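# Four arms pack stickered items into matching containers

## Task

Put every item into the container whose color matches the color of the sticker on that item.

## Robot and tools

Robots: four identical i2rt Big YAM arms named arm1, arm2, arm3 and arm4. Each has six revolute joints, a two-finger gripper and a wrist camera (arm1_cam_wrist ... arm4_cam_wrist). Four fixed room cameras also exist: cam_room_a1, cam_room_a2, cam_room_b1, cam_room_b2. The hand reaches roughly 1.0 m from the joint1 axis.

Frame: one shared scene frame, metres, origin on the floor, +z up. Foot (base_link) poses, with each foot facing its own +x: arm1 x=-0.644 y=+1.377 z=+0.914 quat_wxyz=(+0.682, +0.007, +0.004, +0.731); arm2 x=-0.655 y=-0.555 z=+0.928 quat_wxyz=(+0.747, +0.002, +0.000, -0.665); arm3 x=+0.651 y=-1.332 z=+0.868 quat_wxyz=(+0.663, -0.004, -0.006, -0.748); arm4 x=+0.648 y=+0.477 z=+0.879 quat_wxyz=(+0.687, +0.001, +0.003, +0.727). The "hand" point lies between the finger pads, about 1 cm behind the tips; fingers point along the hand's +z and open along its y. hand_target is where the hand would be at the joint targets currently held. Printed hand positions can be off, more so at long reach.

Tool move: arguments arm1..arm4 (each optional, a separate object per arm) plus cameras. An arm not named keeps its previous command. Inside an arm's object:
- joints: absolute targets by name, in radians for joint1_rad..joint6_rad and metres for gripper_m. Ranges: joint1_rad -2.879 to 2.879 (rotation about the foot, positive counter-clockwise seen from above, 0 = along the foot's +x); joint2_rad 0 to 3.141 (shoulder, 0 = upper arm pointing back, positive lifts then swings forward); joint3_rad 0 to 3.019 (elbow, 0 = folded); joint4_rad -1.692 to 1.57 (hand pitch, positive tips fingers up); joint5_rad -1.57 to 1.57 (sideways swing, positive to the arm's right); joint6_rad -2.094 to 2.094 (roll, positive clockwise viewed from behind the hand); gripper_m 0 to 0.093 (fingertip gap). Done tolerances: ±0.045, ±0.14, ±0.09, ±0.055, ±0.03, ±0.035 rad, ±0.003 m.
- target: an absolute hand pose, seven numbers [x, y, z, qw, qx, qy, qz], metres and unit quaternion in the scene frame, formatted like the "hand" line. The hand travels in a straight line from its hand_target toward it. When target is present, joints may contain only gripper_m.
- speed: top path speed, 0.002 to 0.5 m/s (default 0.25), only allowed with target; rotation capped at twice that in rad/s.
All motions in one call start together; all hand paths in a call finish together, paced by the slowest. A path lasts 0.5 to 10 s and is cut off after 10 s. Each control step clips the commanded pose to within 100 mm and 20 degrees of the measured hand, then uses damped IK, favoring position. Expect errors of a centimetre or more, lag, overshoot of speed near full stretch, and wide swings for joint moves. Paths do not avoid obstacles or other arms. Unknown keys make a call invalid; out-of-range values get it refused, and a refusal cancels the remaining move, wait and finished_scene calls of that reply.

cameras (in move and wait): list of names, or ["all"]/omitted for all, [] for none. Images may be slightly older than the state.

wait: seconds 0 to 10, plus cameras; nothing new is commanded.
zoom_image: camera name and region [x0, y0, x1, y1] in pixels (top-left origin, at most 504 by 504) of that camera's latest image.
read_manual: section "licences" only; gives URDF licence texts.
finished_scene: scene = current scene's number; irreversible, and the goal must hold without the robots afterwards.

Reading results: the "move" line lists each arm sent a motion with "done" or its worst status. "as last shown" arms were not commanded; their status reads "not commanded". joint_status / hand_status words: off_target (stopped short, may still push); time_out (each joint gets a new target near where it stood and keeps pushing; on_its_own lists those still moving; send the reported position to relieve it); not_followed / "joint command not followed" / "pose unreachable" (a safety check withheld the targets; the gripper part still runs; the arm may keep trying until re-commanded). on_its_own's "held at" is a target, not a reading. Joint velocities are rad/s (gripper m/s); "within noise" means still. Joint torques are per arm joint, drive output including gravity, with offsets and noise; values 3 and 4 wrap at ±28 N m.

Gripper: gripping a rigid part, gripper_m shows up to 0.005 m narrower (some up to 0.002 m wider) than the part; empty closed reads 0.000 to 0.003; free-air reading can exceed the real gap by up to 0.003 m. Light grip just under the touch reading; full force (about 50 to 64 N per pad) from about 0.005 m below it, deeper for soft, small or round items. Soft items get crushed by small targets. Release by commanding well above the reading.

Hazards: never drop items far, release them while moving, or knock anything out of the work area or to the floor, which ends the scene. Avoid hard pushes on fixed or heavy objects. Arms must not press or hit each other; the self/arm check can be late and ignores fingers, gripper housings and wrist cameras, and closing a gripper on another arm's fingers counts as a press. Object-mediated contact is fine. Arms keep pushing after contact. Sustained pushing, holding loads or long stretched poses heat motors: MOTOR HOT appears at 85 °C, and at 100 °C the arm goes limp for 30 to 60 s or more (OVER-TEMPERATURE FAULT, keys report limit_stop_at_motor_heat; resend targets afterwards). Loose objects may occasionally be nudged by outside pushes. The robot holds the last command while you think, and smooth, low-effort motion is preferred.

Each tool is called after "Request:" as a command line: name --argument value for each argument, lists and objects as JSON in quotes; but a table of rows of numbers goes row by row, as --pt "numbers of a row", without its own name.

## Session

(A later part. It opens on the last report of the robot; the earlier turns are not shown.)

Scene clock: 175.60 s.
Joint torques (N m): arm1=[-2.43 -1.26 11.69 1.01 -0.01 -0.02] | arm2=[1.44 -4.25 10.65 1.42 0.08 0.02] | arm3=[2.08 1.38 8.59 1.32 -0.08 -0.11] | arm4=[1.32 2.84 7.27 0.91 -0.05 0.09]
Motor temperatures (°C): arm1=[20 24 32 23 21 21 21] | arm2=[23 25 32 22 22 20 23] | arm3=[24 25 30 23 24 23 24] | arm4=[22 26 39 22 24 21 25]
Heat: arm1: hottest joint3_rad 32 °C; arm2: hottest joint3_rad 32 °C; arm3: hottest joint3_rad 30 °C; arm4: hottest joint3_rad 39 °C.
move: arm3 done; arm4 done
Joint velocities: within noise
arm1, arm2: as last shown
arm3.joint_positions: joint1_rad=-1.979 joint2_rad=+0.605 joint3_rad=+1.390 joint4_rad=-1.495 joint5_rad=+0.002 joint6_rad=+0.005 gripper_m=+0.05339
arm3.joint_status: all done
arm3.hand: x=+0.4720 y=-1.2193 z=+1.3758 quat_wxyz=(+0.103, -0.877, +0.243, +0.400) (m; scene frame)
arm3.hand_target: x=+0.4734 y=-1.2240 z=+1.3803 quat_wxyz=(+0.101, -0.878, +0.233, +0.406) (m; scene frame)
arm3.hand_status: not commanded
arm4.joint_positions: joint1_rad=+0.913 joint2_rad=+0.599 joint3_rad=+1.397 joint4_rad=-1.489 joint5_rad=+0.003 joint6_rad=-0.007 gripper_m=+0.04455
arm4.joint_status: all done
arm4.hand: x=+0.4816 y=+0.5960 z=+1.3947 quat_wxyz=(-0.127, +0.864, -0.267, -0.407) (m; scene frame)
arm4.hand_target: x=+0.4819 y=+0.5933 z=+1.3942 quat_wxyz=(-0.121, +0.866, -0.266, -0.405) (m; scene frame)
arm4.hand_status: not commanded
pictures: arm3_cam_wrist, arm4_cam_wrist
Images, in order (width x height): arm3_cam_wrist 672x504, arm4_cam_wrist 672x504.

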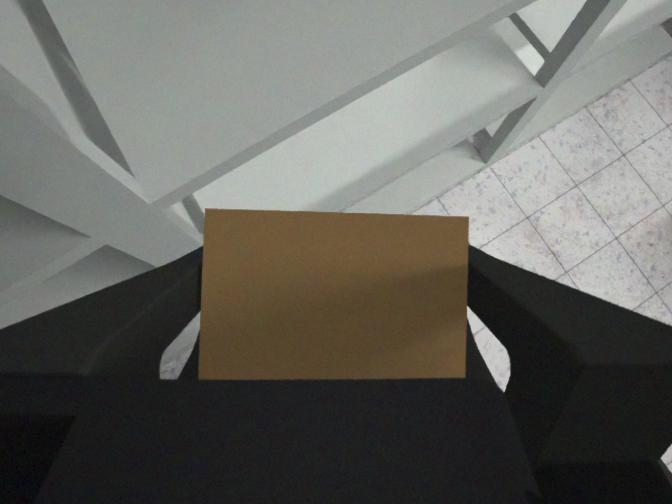

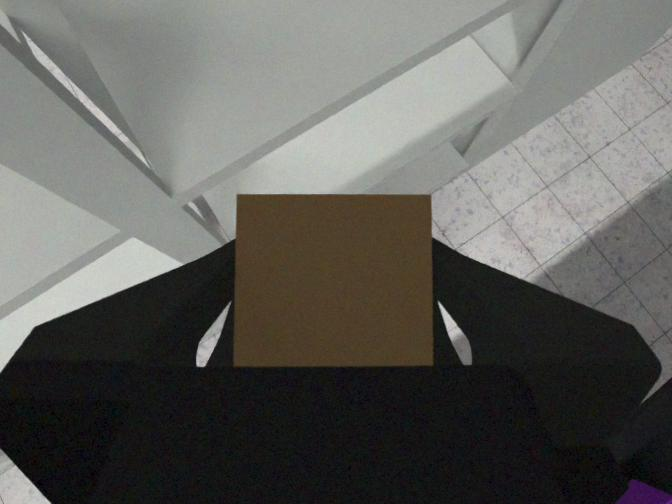

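Request:
move --arm3 '{"joints": {"joint1_rad": 0.991}}' --arm4 '{"joints": {"joint1_rad": -1.164}}' --cameras '[]'

Request:
move --arm3 '{"target": [1.18,-1.77,0.92,0.254,0.1843,0.9481,-0.0494], "speed": 0.4}' --arm4 '{"target": [1.155,0.7235,0.92,0.2578,-0.0842,0.9622,0.0226], "speed": 0.4}'

Scene clock: 182.03 s.
Joint torques (N m): arm1=[-2.9 -1.2 11.78 0.99 -0.02 -0.08] | arm2=[1.49 -4.31 10.65 1.43 0.08 0.03] | arm3=[2.08 1.9 8.49 1.32 0.08 -0.09] | arm4=[0.5 2.43 7.31 0.94 0.03 0.11]
Motor temperatures (°C): arm1=[20 24 32 23 21 21 21] | arm2=[23 25 32 22 22 20 23] | arm3=[24 25 30 23 24 23 24] | arm4=[22 26 38 22 24 21 25]
Heat: arm1: hottest joint3_rad 32 °C; arm2: hottest joint3_rad 32 °C; arm3: hottest joint3_rad 30 °C; arm4: hottest joint3_rad 38 °C.
move: arm3 done; arm4 done
Joint velocities: within noise
arm1, arm2: as last shown
arm3.joint_positions: joint1_rad=+0.980 joint2_rad=+0.605 joint3_rad=+1.390 joint4_rad=-1.495 joint5_rad=-0.001 joint6_rad=+0.005 gripper_m=+0.05339
arm3.joint_status: all done
arm3.hand: x=+0.8071 y=-1.4601 z=+1.3795 quat_wxyz=(-0.394, -0.316, -0.850, +0.149) (m; scene frame)
arm3.hand_target: x=+0.8056 y=-1.4561 z=+1.3839 quat_wxyz=(-0.399, -0.308, -0.850, +0.150) (m; scene frame)
arm3.hand_status: not commanded
arm4.joint_positions: joint1_rad=-1.161 joint2_rad=+0.599 joint3_rad=+1.397 joint4_rad=-1.490 joint5_rad=+0.001 joint6_rad=-0.007 gripper_m=+0.04455
arm4.joint_status: all done
arm4.hand: x=+0.8338 y=+0.5709 z=+1.3930 quat_wxyz=(-0.412, +0.213, -0.881, -0.096) (m; scene frame)
arm4.hand_target: x=+0.8326 y=+0.5696 z=+1.3926 quat_wxyz=(-0.408, +0.209, -0.884, -0.096) (m; scene frame)
arm4.hand_status: not commanded
pictures: none
No camera images: "cameras" was empty.

Scene clock: 184.50 s.
Joint torques (N m): arm1=[-2.84 -1.49 11.56 1.05 -0.04 -0.1] | arm2=[1.49 -4.13 10.58 1.44 0.09 0.03] | arm3=[0.26 -22.83 12.29 0.75 -0.22 -0.12] | arm4=[1.08 -16.26 10.15 1.33 0.35 0.16]
Motor temperatures (°C): arm1=[20 24 32 23 21 21 21] | arm2=[23 25 32 22 22 20 23] | arm3=[24 25 30 23 24 23 24] | arm4=[22 25 38 22 24 21 25]
Heat: arm1: hottest joint3_rad 32 °C; arm2: hottest joint3_rad 32 °C; arm3: hottest joint3_rad 30 °C; arm4: hottest joint3_rad 38 °C.
move: arm3 off_target; arm4 off_target
Joint velocities: within noise
arm1, arm2: as last shown
arm3.joint_positions: joint1_rad=+0.965 joint2_rad=+2.001 joint3_rad=+1.427 joint4_rad=-0.571 joint5_rad=-0.179 joint6_rad=-0.298 gripper_m=+0.05339
arm3.joint_status: not commanded
arm3.hand: x=+1.1670 y=-1.7496 z=+0.8895 quat_wxyz=(-0.228, -0.187, -0.955, +0.034) (m; scene frame)
arm3.hand_target: x=+1.1787 y=-1.7689 z=+0.9207 quat_wxyz=(-0.254, -0.184, -0.948, +0.050) (m; scene frame)
arm3.hand_status: off_target (0.039 m and 3.6 deg from the pose sent, 0.668 m and 27.3 deg at the start)
arm4.joint_positions: joint1_rad=-1.130 joint2_rad=+1.711 joint3_rad=+0.998 joint4_rad=-0.415 joint5_rad=+0.157 joint6_rad=+0.273 gripper_m=+0.04455
arm4.joint_status: not commanded
arm4.hand: x=+1.1324 y=+0.7092 z=+0.8999 quat_wxyz=(-0.229, +0.092, -0.969, -0.010) (m; scene frame)
arm4.hand_target: x=+1.1537 y=+0.7228 z=+0.9209 quat_wxyz=(-0.258, +0.084, -0.962, -0.023) (m; scene frame)
arm4.hand_status: off_target (0.033 m and 3.8 deg from the pose sent, 0.592 m and 26.2 deg at the start)
pictures: arm1_cam_wrist, arm2_cam_wrist, arm3_cam_wrist, arm4_cam_wrist, cam_room_a1, cam_room_a2, cam_room_b1, cam_room_b2
Images, in order (width x height): arm1_cam_wrist 672x504, arm2_cam_wrist 672x504, arm3_cam_wrist 672x504, arm4_cam_wrist 672x504, cam_room_a1 672x504, cam_room_a2 672x504, cam_room_b1 672x504, cam_room_b2 672x504.

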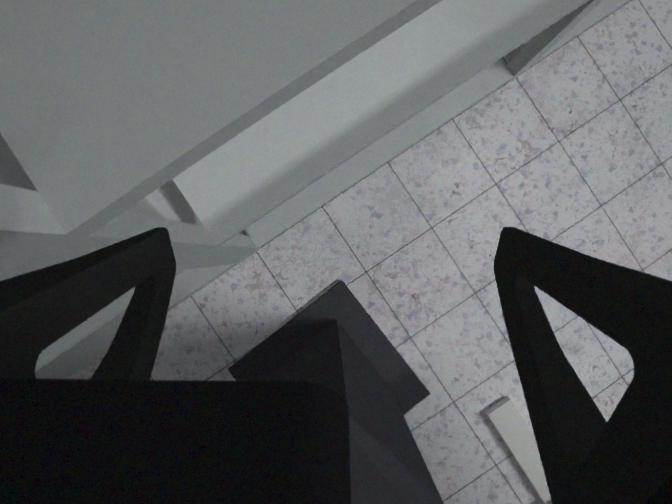

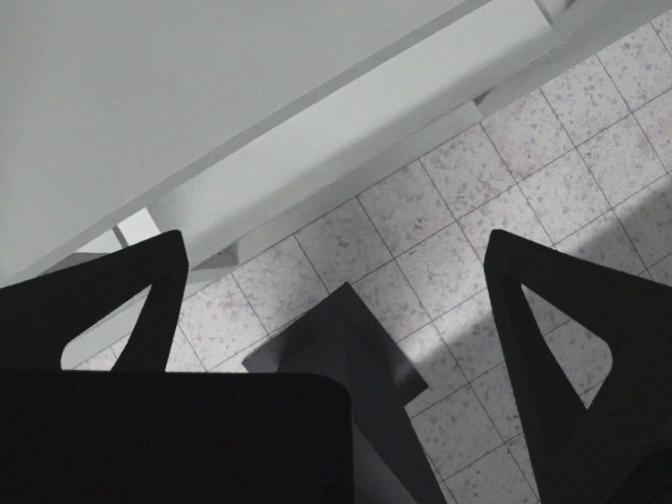

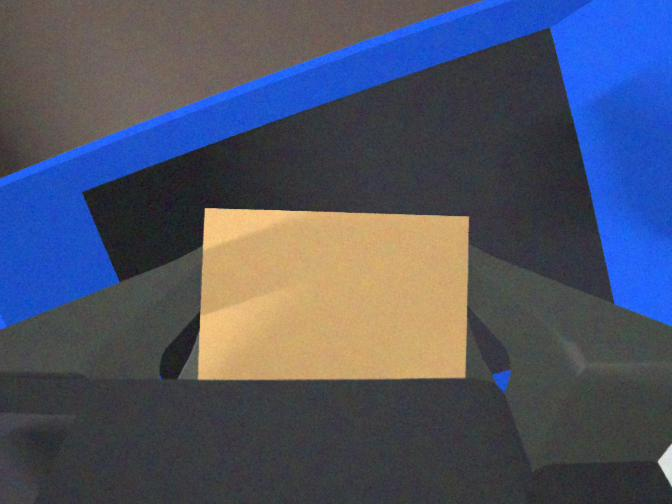

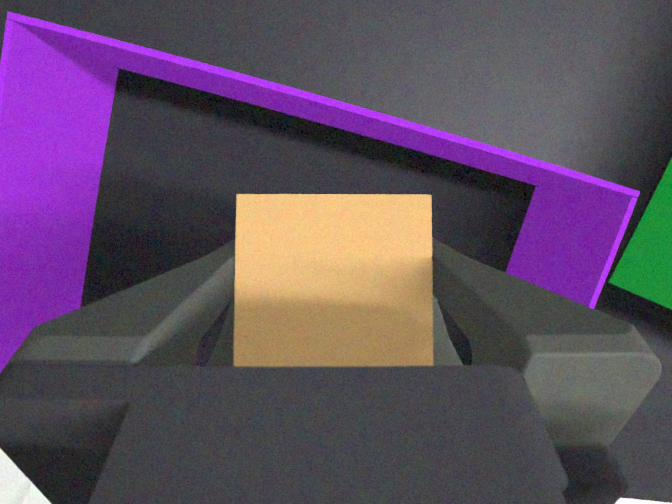

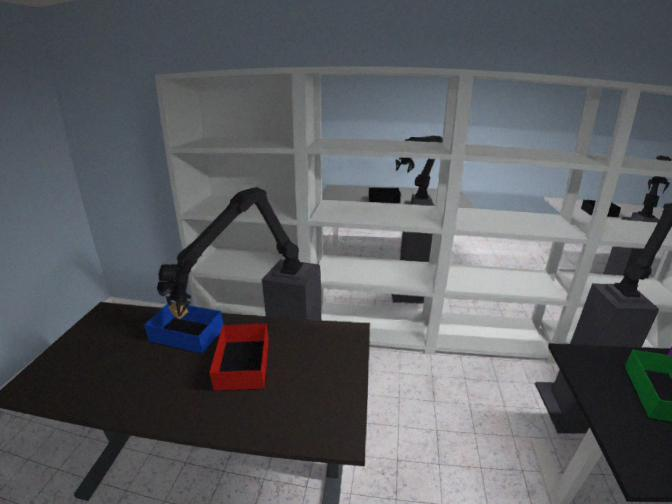

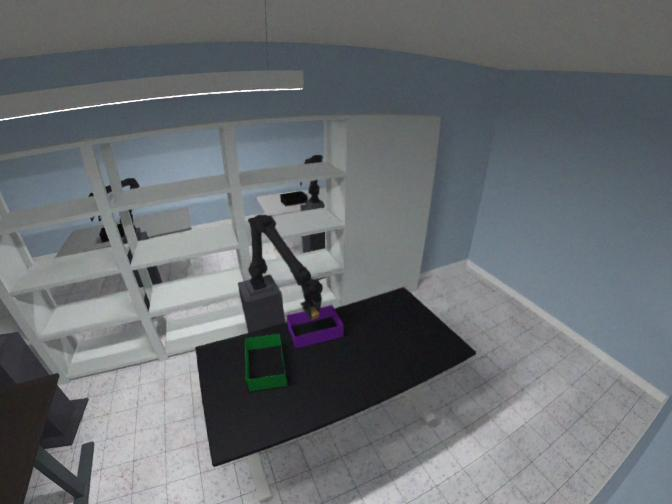

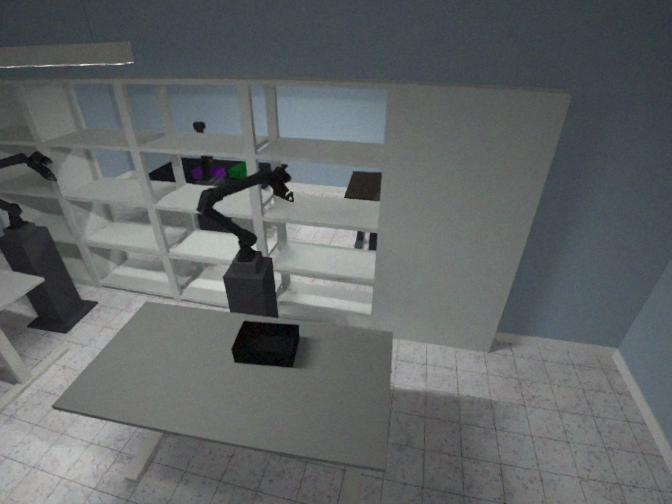

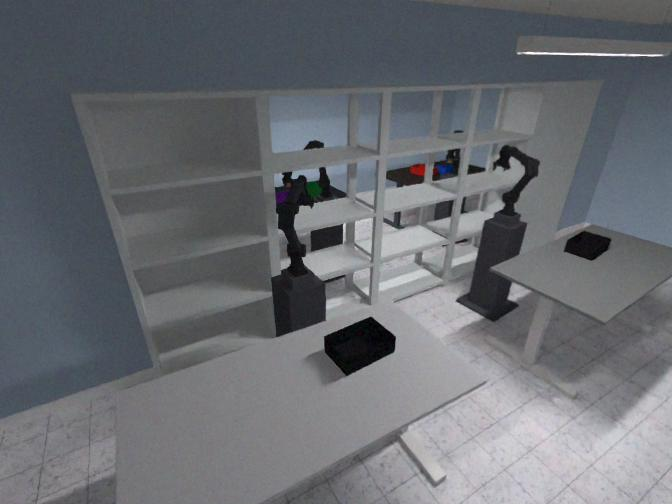

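Request:
move --arm3 '{"target": [1.185,-1.775,0.79,0.254,0.1843,0.9481,-0.0494], "speed": 0.2}' --arm4 '{"target": [1.155,0.7235,0.79,0.2578,-0.0842,0.9622,0.0226], "speed": 0.2}' --cameras '["arm3_cam_wrist","arm4_cam_wrist"]'

Request:
move --arm3 '{"target": [1.185,-1.775,0.755,0.254,0.1843,0.9481,-0.0494], "speed": 0.06}' --arm4 '{"target": [1.155,0.7235,0.755,0.2578,-0.0842,0.9622,0.0226], "speed": 0.06}' --cameras '["arm3_cam_wrist","arm4_cam_wrist"]'

Scene clock: 194.20 s.
Joint torques (N m): arm1=[-3.08 -1.14 11.63 0.96 -0.07 -0.09] | arm2=[1.38 -4.19 10.59 1.46 0.1 0.04] | arm3=[0.38 -23.59 8.42 1.54 -0.2 -0.11] | arm4=[0.97 -17.73 5.39 1.47 0.34 0.16]
Motor temperatures (°C): arm1=[20 24 32 23 21 21 21] | arm2=[23 24 32 22 22 20 23] | arm3=[24 26 31 23 24 23 24] | arm4=[22 25 37 22 24 21 26]
Heat: arm1: hottest joint3_rad 32 °C; arm2: hottest joint3_rad 32 °C; arm3: hottest joint3_rad 31 °C; arm4: hottest joint3_rad 37 °C.
move: arm3 off_target; arm4 done
Joint velocities: within noise
arm1.joint_positions: joint1_rad=-2.249 joint2_rad=+0.862 joint3_rad=+0.944 joint4_rad=-1.011 joint5_rad=-0.011 joint6_rad=+0.002 gripper_m=+0.09297
arm1.joint_status: not commanded
arm1.hand: x=-0.3465 y=+1.1738 z=+1.2037 quat_wxyz=(-0.295, -0.284, -0.908, +0.091) (m; scene frame)
arm1.hand_target: x=-0.3490 y=+1.1711 z=+1.2001 quat_wxyz=(-0.287, -0.286, -0.910, +0.090) (m; scene frame)
arm1.hand_status: not commanded
arm2.joint_positions: joint1_rad=+0.922 joint2_rad=+0.872 joint3_rad=+0.922 joint4_rad=-0.969 joint5_rad=+0.005 joint6_rad=+0.009 gripper_m=+0.09292
arm2.joint_status: not commanded
arm2.hand: x=-0.3441 y=-0.7411 z=+1.2143 quat_wxyz=(-0.309, -0.254, -0.913, +0.084) (m; scene frame)
arm2.hand_target: x=-0.3453 y=-0.7369 z=+1.2002 quat_wxyz=(-0.290, -0.250, -0.920, +0.079) (m; scene frame)
arm2.hand_status: not commanded
arm3.joint_positions: joint1_rad=+0.965 joint2_rad=+2.210 joint3_rad=+1.427 joint4_rad=-0.339 joint5_rad=-0.179 joint6_rad=-0.298 gripper_m=+0.05339
arm3.joint_status: not commanded
arm3.hand: x=+1.1790 y=-1.7616 z=+0.7773 quat_wxyz=(-0.238, -0.186, -0.953, +0.039) (m; scene frame)
arm3.hand_target: x=+1.1847 y=-1.7747 z=+0.7902 quat_wxyz=(-0.254, -0.184, -0.948, +0.049) (m; scene frame)
arm3.hand_status: off_target (0.019 m and 2.3 deg from the pose sent, 0.104 m and 3.6 deg at the start)
arm4.joint_positions: joint1_rad=-1.130 joint2_rad=+1.980 joint3_rad=+0.985 joint4_rad=-0.088 joint5_rad=+0.157 joint6_rad=+0.274 gripper_m=+0.04455
arm4.joint_status: not commanded
arm4.hand: x=+1.1509 y=+0.7190 z=+0.7891 quat_wxyz=(-0.249, +0.090, -0.964, -0.019) (m; scene frame)
arm4.hand_target: x=+1.1549 y=+0.7234 z=+0.7901 quat_wxyz=(-0.258, +0.084, -0.962, -0.023) (m; scene frame)
arm4.hand_status: done (0.006 m and 1.3 deg from the pose sent, 0.113 m and 3.8 deg at the start)
pictures: arm3_cam_wrist, arm4_cam_wrist
Images, in order (width x height): arm3_cam_wrist 672x504, arm4_cam_wrist 672x504.

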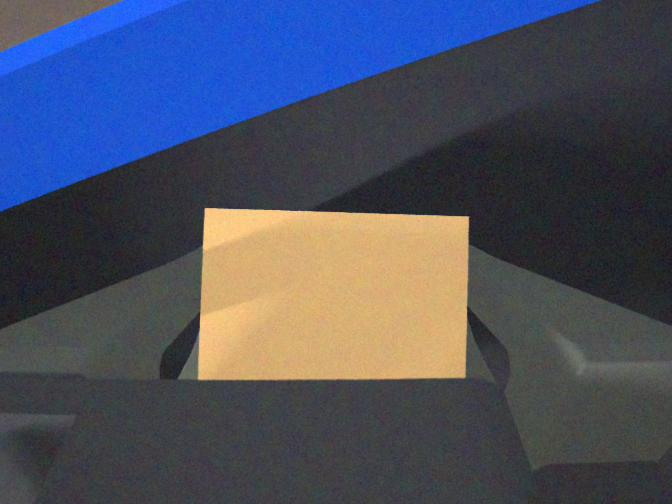

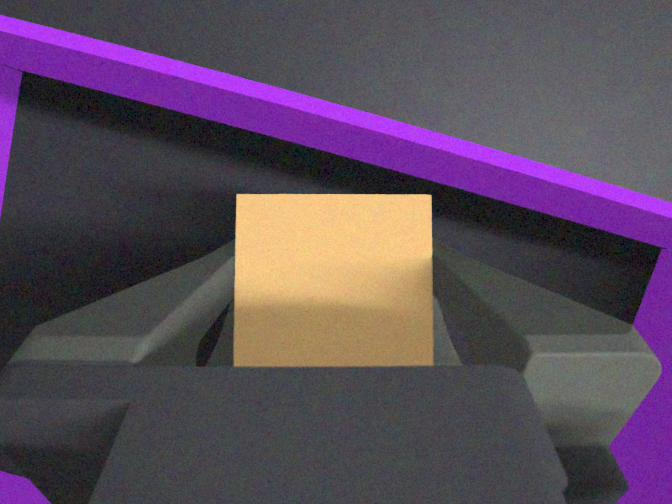

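Scene clock: 195.40 s.
Joint torques (N m): arm1=[-2.49 -0.91 11.69 1.14 -0.02 -0.02] | arm2=[1.44 -4.37 10.65 1.43 0.09 0.03] | arm3=[0.44 -21.3 8.35 1.37 -0.17 -0.11] | arm4=[0.97 -17.49 5.46 1.29 0.32 0.18]
Motor temperatures (°C): arm1=[20 24 32 23 21 21 21] | arm2=[23 24 32 22 22 20 23] | arm3=[24 26 31 23 24 23 24] | arm4=[22 25 37 22 24 21 26]
Heat: arm1: hottest joint3_rad 32 °C; arm2: hottest joint3_rad 32 °C; arm3: hottest joint3_rad 31 °C; arm4: hottest joint3_rad 37 °C.
move: arm3 off_target; arm4 done
Joint velocities: within noise
arm1, arm2: as last shown
arm3.joint_positions: joint1_rad=+0.965 joint2_rad=+2.247 joint3_rad=+1.428 joint4_rad=-0.272 joint5_rad=-0.180 joint6_rad=-0.299 gripper_m=+0.05339
arm3.joint_status: not commanded
arm3.hand: x=+1.1841 y=-1.7661 z=+0.7612 quat_wxyz=(-0.251, -0.183, -0.949, +0.046) (m; scene frame)
arm3.hand_target: x=+1.1848 y=-1.7747 z=+0.7551 quat_wxyz=(-0.254, -0.184, -0.948, +0.049) (m; scene frame)
arm3.hand_status: off_target (0.011 m and 0.5 deg from the pose sent, 0.027 m and 2.3 deg at the start)
arm4.joint_positions: joint1_rad=-1.130 joint2_rad=+2.053 joint3_rad=+0.985 joint4_rad=-0.007 joint5_rad=+0.157 joint6_rad=+0.274 gripper_m=+0.04455
arm4.joint_status: not commanded
arm4.hand: x=+1.1513 y=+0.7192 z=+0.7593 quat_wxyz=(-0.253, +0.089, -0.963, -0.020) (m; scene frame)
arm4.hand_target: x=+1.1548 y=+0.7233 z=+0.7550 quat_wxyz=(-0.258, +0.084, -0.962, -0.023) (m; scene frame)
arm4.hand_status: done (0.007 m and 0.9 deg from the pose sent, 0.035 m and 1.3 deg at the start)
pictures: arm3_cam_wrist, arm4_cam_wrist
Images, in order (width x height): arm3_cam_wrist 672x504, arm4_cam_wrist 672x504.

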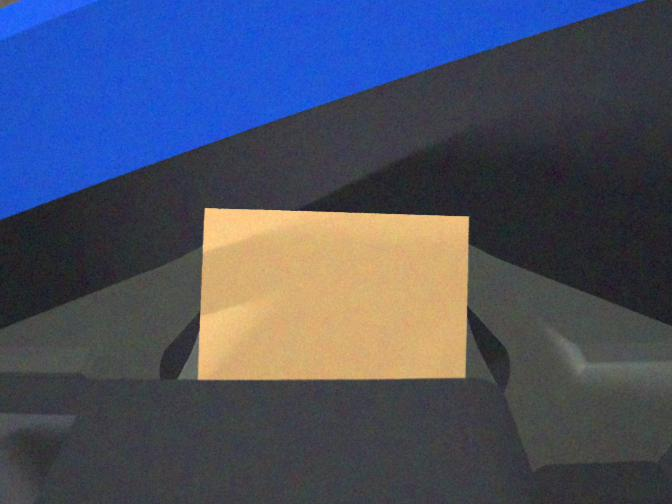

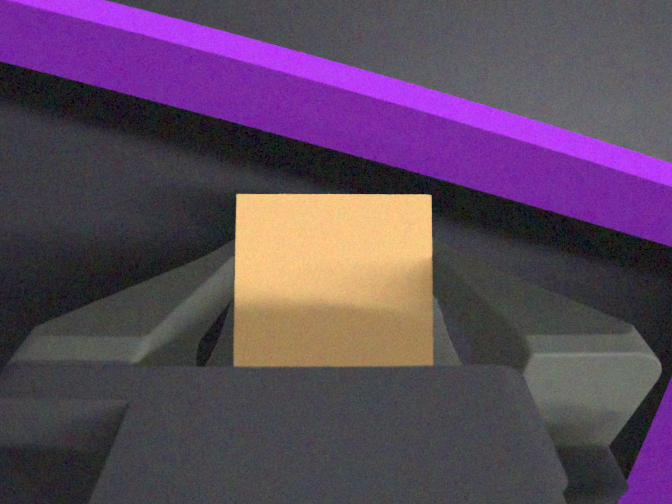

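Request:
move --arm3 '{"target": [1.185,-1.775,0.735,0.254,0.1843,0.9481,-0.0494], "speed": 0.05}' --arm4 '{"target": [1.155,0.7235,0.735,0.2578,-0.0842,0.9622,0.0226], "speed": 0.05}' --cameras '[]'

Scene clock: 199.87 s.
Joint torques (N m): arm1=[-3.14 -1.2 11.62 0.91 -0.09 -0.06] | arm2=[1.49 -4.31 10.62 1.42 0.08 0.02] | arm3=[0.5 -18.73 8.43 1.47 -0.08 -0.1] | arm4=[1.2 -16.97 5.48 1.28 0.32 0.21]
Motor temperatures (°C): arm1=[20 24 32 23 21 21 21] | arm2=[23 24 32 22 22 20 23] | arm3=[24 26 30 23 24 23 24] | arm4=[22 25 36 22 24 21 26]
Heat: arm1: hottest joint3_rad 32 °C; arm2: hottest joint3_rad 32 °C; arm3: hottest joint3_rad 30 °C; arm4: hottest joint3_rad 36 °C.
move: arm3 off_target; arm4 done
Joint velocities: within noise
arm1, arm2: as last shown
arm3.joint_positions: joint1_rad=+0.965 joint2_rad=+2.255 joint3_rad=+1.428 joint4_rad=-0.239 joint5_rad=-0.182 joint6_rad=-0.299 gripper_m=+0.05339
arm3.joint_status: not commanded
arm3.hand: x=+1.1882 y=-1.7694 z=+0.7598 quat_wxyz=(-0.262, -0.181, -0.947, +0.052) (m; scene frame)
arm3.hand_target: x=+1.1841 y=-1.7740 z=+0.7357 quat_wxyz=(-0.254, -0.184, -0.948, +0.049) (m; scene frame)
arm3.hand_status: off_target (0.026 m and 1.1 deg from the pose sent, 0.028 m and 0.5 deg at the start)
arm4.joint_positions: joint1_rad=-1.129 joint2_rad=+2.097 joint3_rad=+0.985 joint4_rad=+0.038 joint5_rad=+0.158 joint6_rad=+0.274 gripper_m=+0.04455
arm4.joint_status: not commanded
arm4.hand: x=+1.1500 y=+0.7186 z=+0.7410 quat_wxyz=(-0.253, +0.089, -0.963, -0.020) (m; scene frame)
arm4.hand_target: x=+1.1548 y=+0.7235 z=+0.7353 quat_wxyz=(-0.258, +0.084, -0.962, -0.023) (m; scene frame)
arm4.hand_status: done (0.009 m and 0.8 deg from the pose sent, 0.025 m and 0.9 deg at the start)
pictures: none
No camera images: "cameras" was empty.

Request:
move --arm3 '{"joints": {"gripper_m": 0.075}}' --arm4 '{"target": [1.155,0.7235,0.718,0.2578,-0.0842,0.9622,0.0226], "speed": 0.04}' --cameras '["arm3_cam_wrist"]'

Scene clock: 203.47 s.
Joint torques (N m): arm1=[-2.55 -0.79 11.66 0.91 -0.08 -0.03] | arm2=[1.49 -4.19 10.62 1.43 0.08 0.03] | arm3=[0.62 -20.42 8.08 1.1 -0.08 -0.09] | arm4=[1.2 -14.68 5.94 1.26 0.22 0.16]
Motor temperatures (°C): arm1=[20 24 32 23 21 21 21] | arm2=[23 24 32 22 22 20 23] | arm3=[24 26 30 23 24 23 24] | arm4=[22 25 35 22 24 21 26]
Heat: arm1: hottest joint3_rad 32 °C; arm2: hottest joint3_rad 32 °C; arm3: hottest joint3_rad 30 °C; arm4: hottest joint3_rad 35 °C.
move: arm3 done; arm4 off_target
Joint velocities: within noise
arm1, arm2: as last shown
arm3.joint_positions: joint1_rad=+0.965 joint2_rad=+2.273 joint3_rad=+1.430 joint4_rad=-0.231 joint5_rad=-0.182 joint6_rad=-0.299 gripper_m=+0.07496
arm3.joint_status: all done
arm3.hand: x=+1.1867 y=-1.7682 z=+0.7489 quat_wxyz=(-0.258, -0.181, -0.948, +0.050) (m; scene frame)
arm3.hand_target: x=+1.1840 y=-1.7740 z=+0.7357 quat_wxyz=(-0.254, -0.184, -0.948, +0.049) (m; scene frame)
arm3.hand_status: not commanded
arm4.joint_positions: joint1_rad=-1.129 joint2_rad=+2.108 joint3_rad=+0.985 joint4_rad=+0.077 joint5_rad=+0.160 joint6_rad=+0.274 gripper_m=+0.04455
arm4.joint_status: not commanded
arm4.hand: x=+1.1550 y=+0.7208 z=+0.7400 quat_wxyz=(-0.266, +0.087, -0.960, -0.024) (m; scene frame)
arm4.hand_target: x=+1.1539 y=+0.7230 z=+0.7188 quat_wxyz=(-0.258, +0.084, -0.962, -0.023) (m; scene frame)
arm4.hand_status: off_target (0.022 m and 1.1 deg from the pose sent, 0.024 m and 0.8 deg at the start)
pictures: arm3_cam_wrist
Images, in order (width x height): arm3_cam_wrist 672x504.

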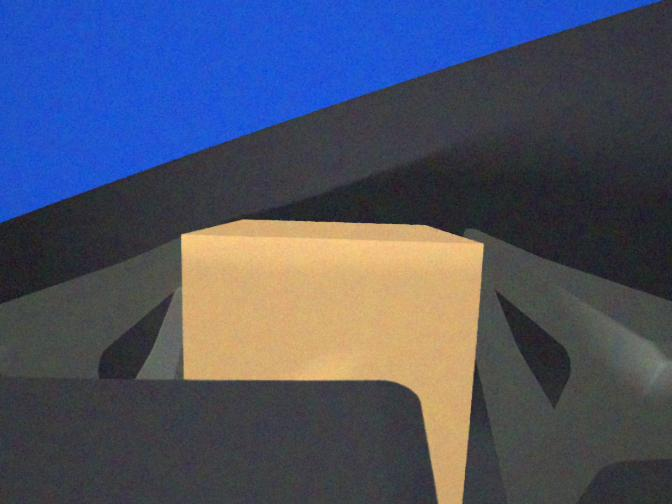

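Request:
move --arm3 '{"joints": {"gripper_m": 0.093}}' --arm4 '{"joints": {"gripper_m": 0.093}}' --cameras '[]'

Request:
move --arm3 '{"target": [1.17,-1.755,0.92,0.254,0.1843,0.9481,-0.0494], "speed": 0.2}' --arm4 '{"target": [1.145,0.7235,0.92,0.2578,-0.0842,0.9622,0.0226], "speed": 0.2}' --cameras '["arm3_cam_wrist","arm4_cam_wrist","cam_room_a1","cam_room_a2"]'

Scene clock: 213.83 s.
Joint torques (N m): arm1=[-2.96 -1.32 11.59 1.01 -0.08 -0.08] | arm2=[1.55 -4.19 10.61 1.44 0.08 0.02] | arm3=[0.5 -20.54 8.16 1.14 -0.08 -0.08] | arm4=[1.44 -14.74 5.5 1.1 0.19 0.19]
Motor temperatures (°C): arm1=[20 24 32 23 21 21 21] | arm2=[23 24 32 22 22 20 23] | arm3=[24 26 30 23 24 23 24] | arm4=[22 25 33 22 24 21 26]
Heat: arm1: hottest joint3_rad 32 °C; arm2: hottest joint3_rad 32 °C; arm3: hottest joint3_rad 30 °C; arm4: hottest joint3_rad 33 °C.
move: arm3 done; arm4 done
Joint velocities: within noise
arm1, arm2: as last shown
arm3.joint_positions: joint1_rad=+0.965 joint2_rad=+2.273 joint3_rad=+1.430 joint4_rad=-0.231 joint5_rad=-0.182 joint6_rad=-0.299 gripper_m=+0.09293
arm3.joint_status: all done
arm3.hand: x=+1.1867 y=-1.7682 z=+0.7489 quat_wxyz=(-0.258, -0.181, -0.948, +0.050) (m; scene frame)
arm3.hand_target: x=+1.1840 y=-1.7740 z=+0.7357 quat_wxyz=(-0.254, -0.184, -0.948, +0.049) (m; scene frame)
arm3.hand_status: not commanded
arm4.joint_positions: joint1_rad=-1.127 joint2_rad=+2.117 joint3_rad=+0.991 joint4_rad=+0.082 joint5_rad=+0.161 joint6_rad=+0.274 gripper_m=+0.09290
arm4.joint_status: all done
arm4.hand: x=+1.1564 y=+0.7227 z=+0.7376 quat_wxyz=(-0.267, +0.088, -0.959, -0.025) (m; scene frame)
arm4.hand_target: x=+1.1540 y=+0.7229 z=+0.7188 quat_wxyz=(-0.258, +0.084, -0.962, -0.023) (m; scene frame)
arm4.hand_status: not commanded
pictures: none
No camera images: "cameras" was empty.

Scene clock: 215.53 s.
Joint torques (N m): arm1=[-3.25 -0.38 11.64 0.85 0 -0.06] | arm2=[1.55 -4.25 10.62 1.43 0.09 0.03] | arm3=[0.73 -21.54 9.02 0.64 -0.01 -0.05] | arm4=[0.97 -16.56 9.51 0.25 0.33 0.2]
Motor temperatures (°C): arm1=[20 24 32 23 21 21 21] | arm2=[23 24 32 22 22 20 23] | arm3=[24 26 30 23 24 23 24] | arm4=[22 25 33 22 24 21 26]
Heat: arm1: hottest joint3_rad 32 °C; arm2: hottest joint3_rad 32 °C; arm3: hottest joint3_rad 30 °C; arm4: hottest joint3_rad 33 °C.
move: arm3 done; arm4 off_target
Joint velocities: within noise
arm1, arm2: as last shown
arm3.joint_positions: joint1_rad=+0.965 joint2_rad=+1.956 joint3_rad=+1.410 joint4_rad=-0.542 joint5_rad=-0.181 joint6_rad=-0.299 gripper_m=+0.09294
arm3.joint_status: not commanded
arm3.hand: x=+1.1699 y=-1.7513 z=+0.9141 quat_wxyz=(-0.252, -0.183, -0.949, +0.047) (m; scene frame)
arm3.hand_target: x=+1.1700 y=-1.7549 z=+0.9200 quat_wxyz=(-0.254, -0.184, -0.948, +0.049) (m; scene frame)
arm3.hand_status: done (0.007 m and 0.5 deg from the pose sent, 0.172 m and 0.6 deg at the start)
arm4.joint_positions: joint1_rad=-1.123 joint2_rad=+1.698 joint3_rad=+0.981 joint4_rad=-0.380 joint5_rad=+0.162 joint6_rad=+0.282 gripper_m=+0.09290
arm4.joint_status: not commanded
arm4.hand: x=+1.1324 y=+0.7123 z=+0.9041 quat_wxyz=(-0.244, +0.089, -0.966, -0.016) (m; scene frame)
arm4.hand_target: x=+1.1444 y=+0.7232 z=+0.9203 quat_wxyz=(-0.258, +0.084, -0.962, -0.023) (m; scene frame)
arm4.hand_status: off_target (0.023 m and 1.9 deg from the pose sent, 0.183 m and 1.2 deg at the start)
pictures: arm3_cam_wrist, arm4_cam_wrist, cam_room_a1, cam_room_a2
Images, in order (width x height): arm3_cam_wrist 672x504, arm4_cam_wrist 672x504, cam_room_a1 672x504, cam_room_a2 672x504.

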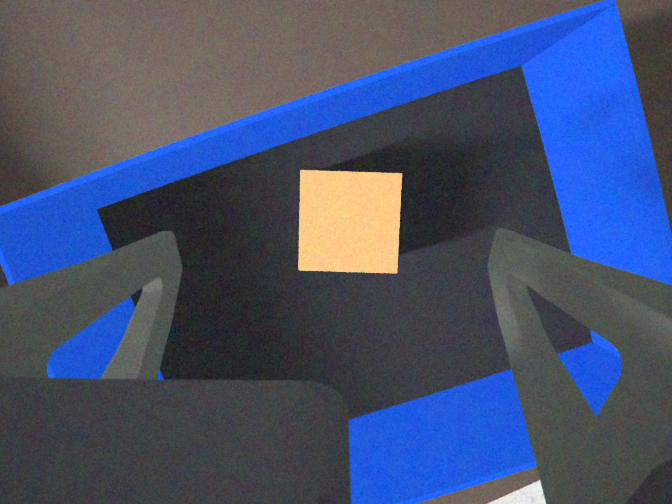

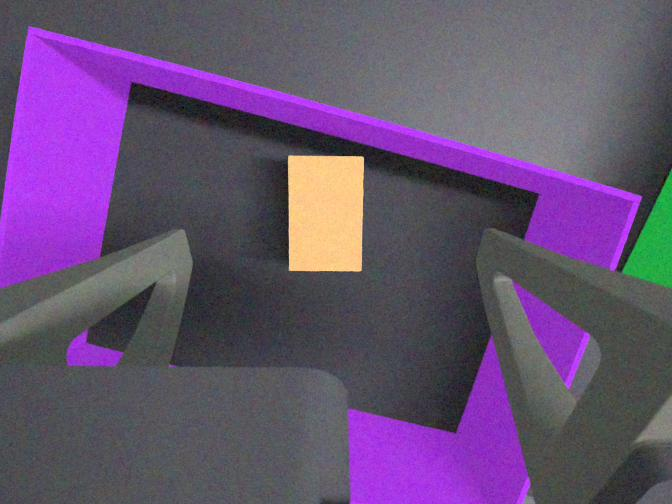

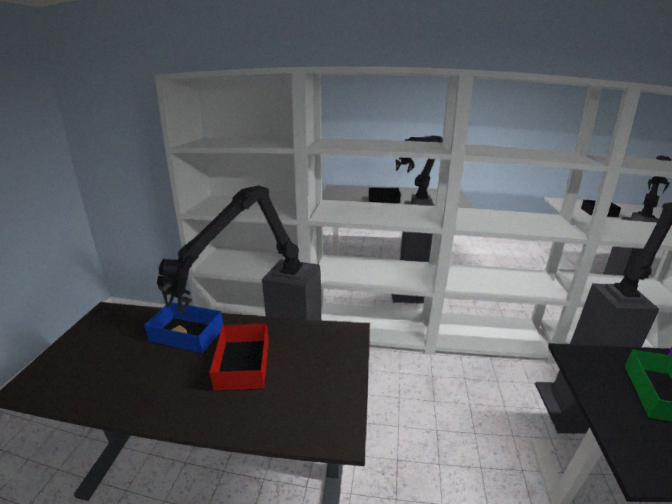

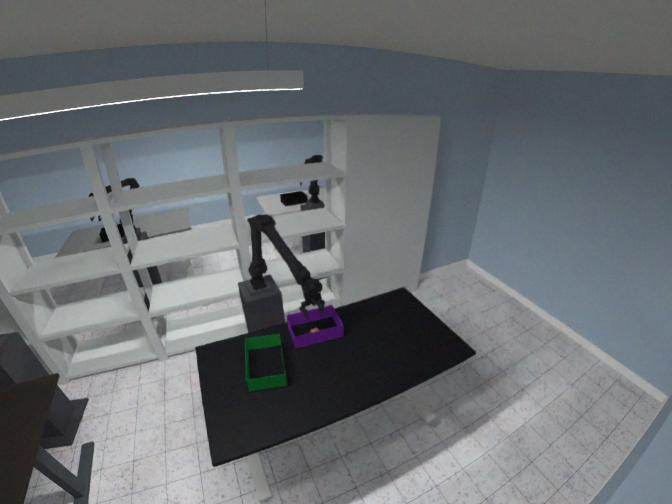

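Both items rest inside their matching boxes.

Request:
finished_scene --scene 3

The scene is finished: the task was done.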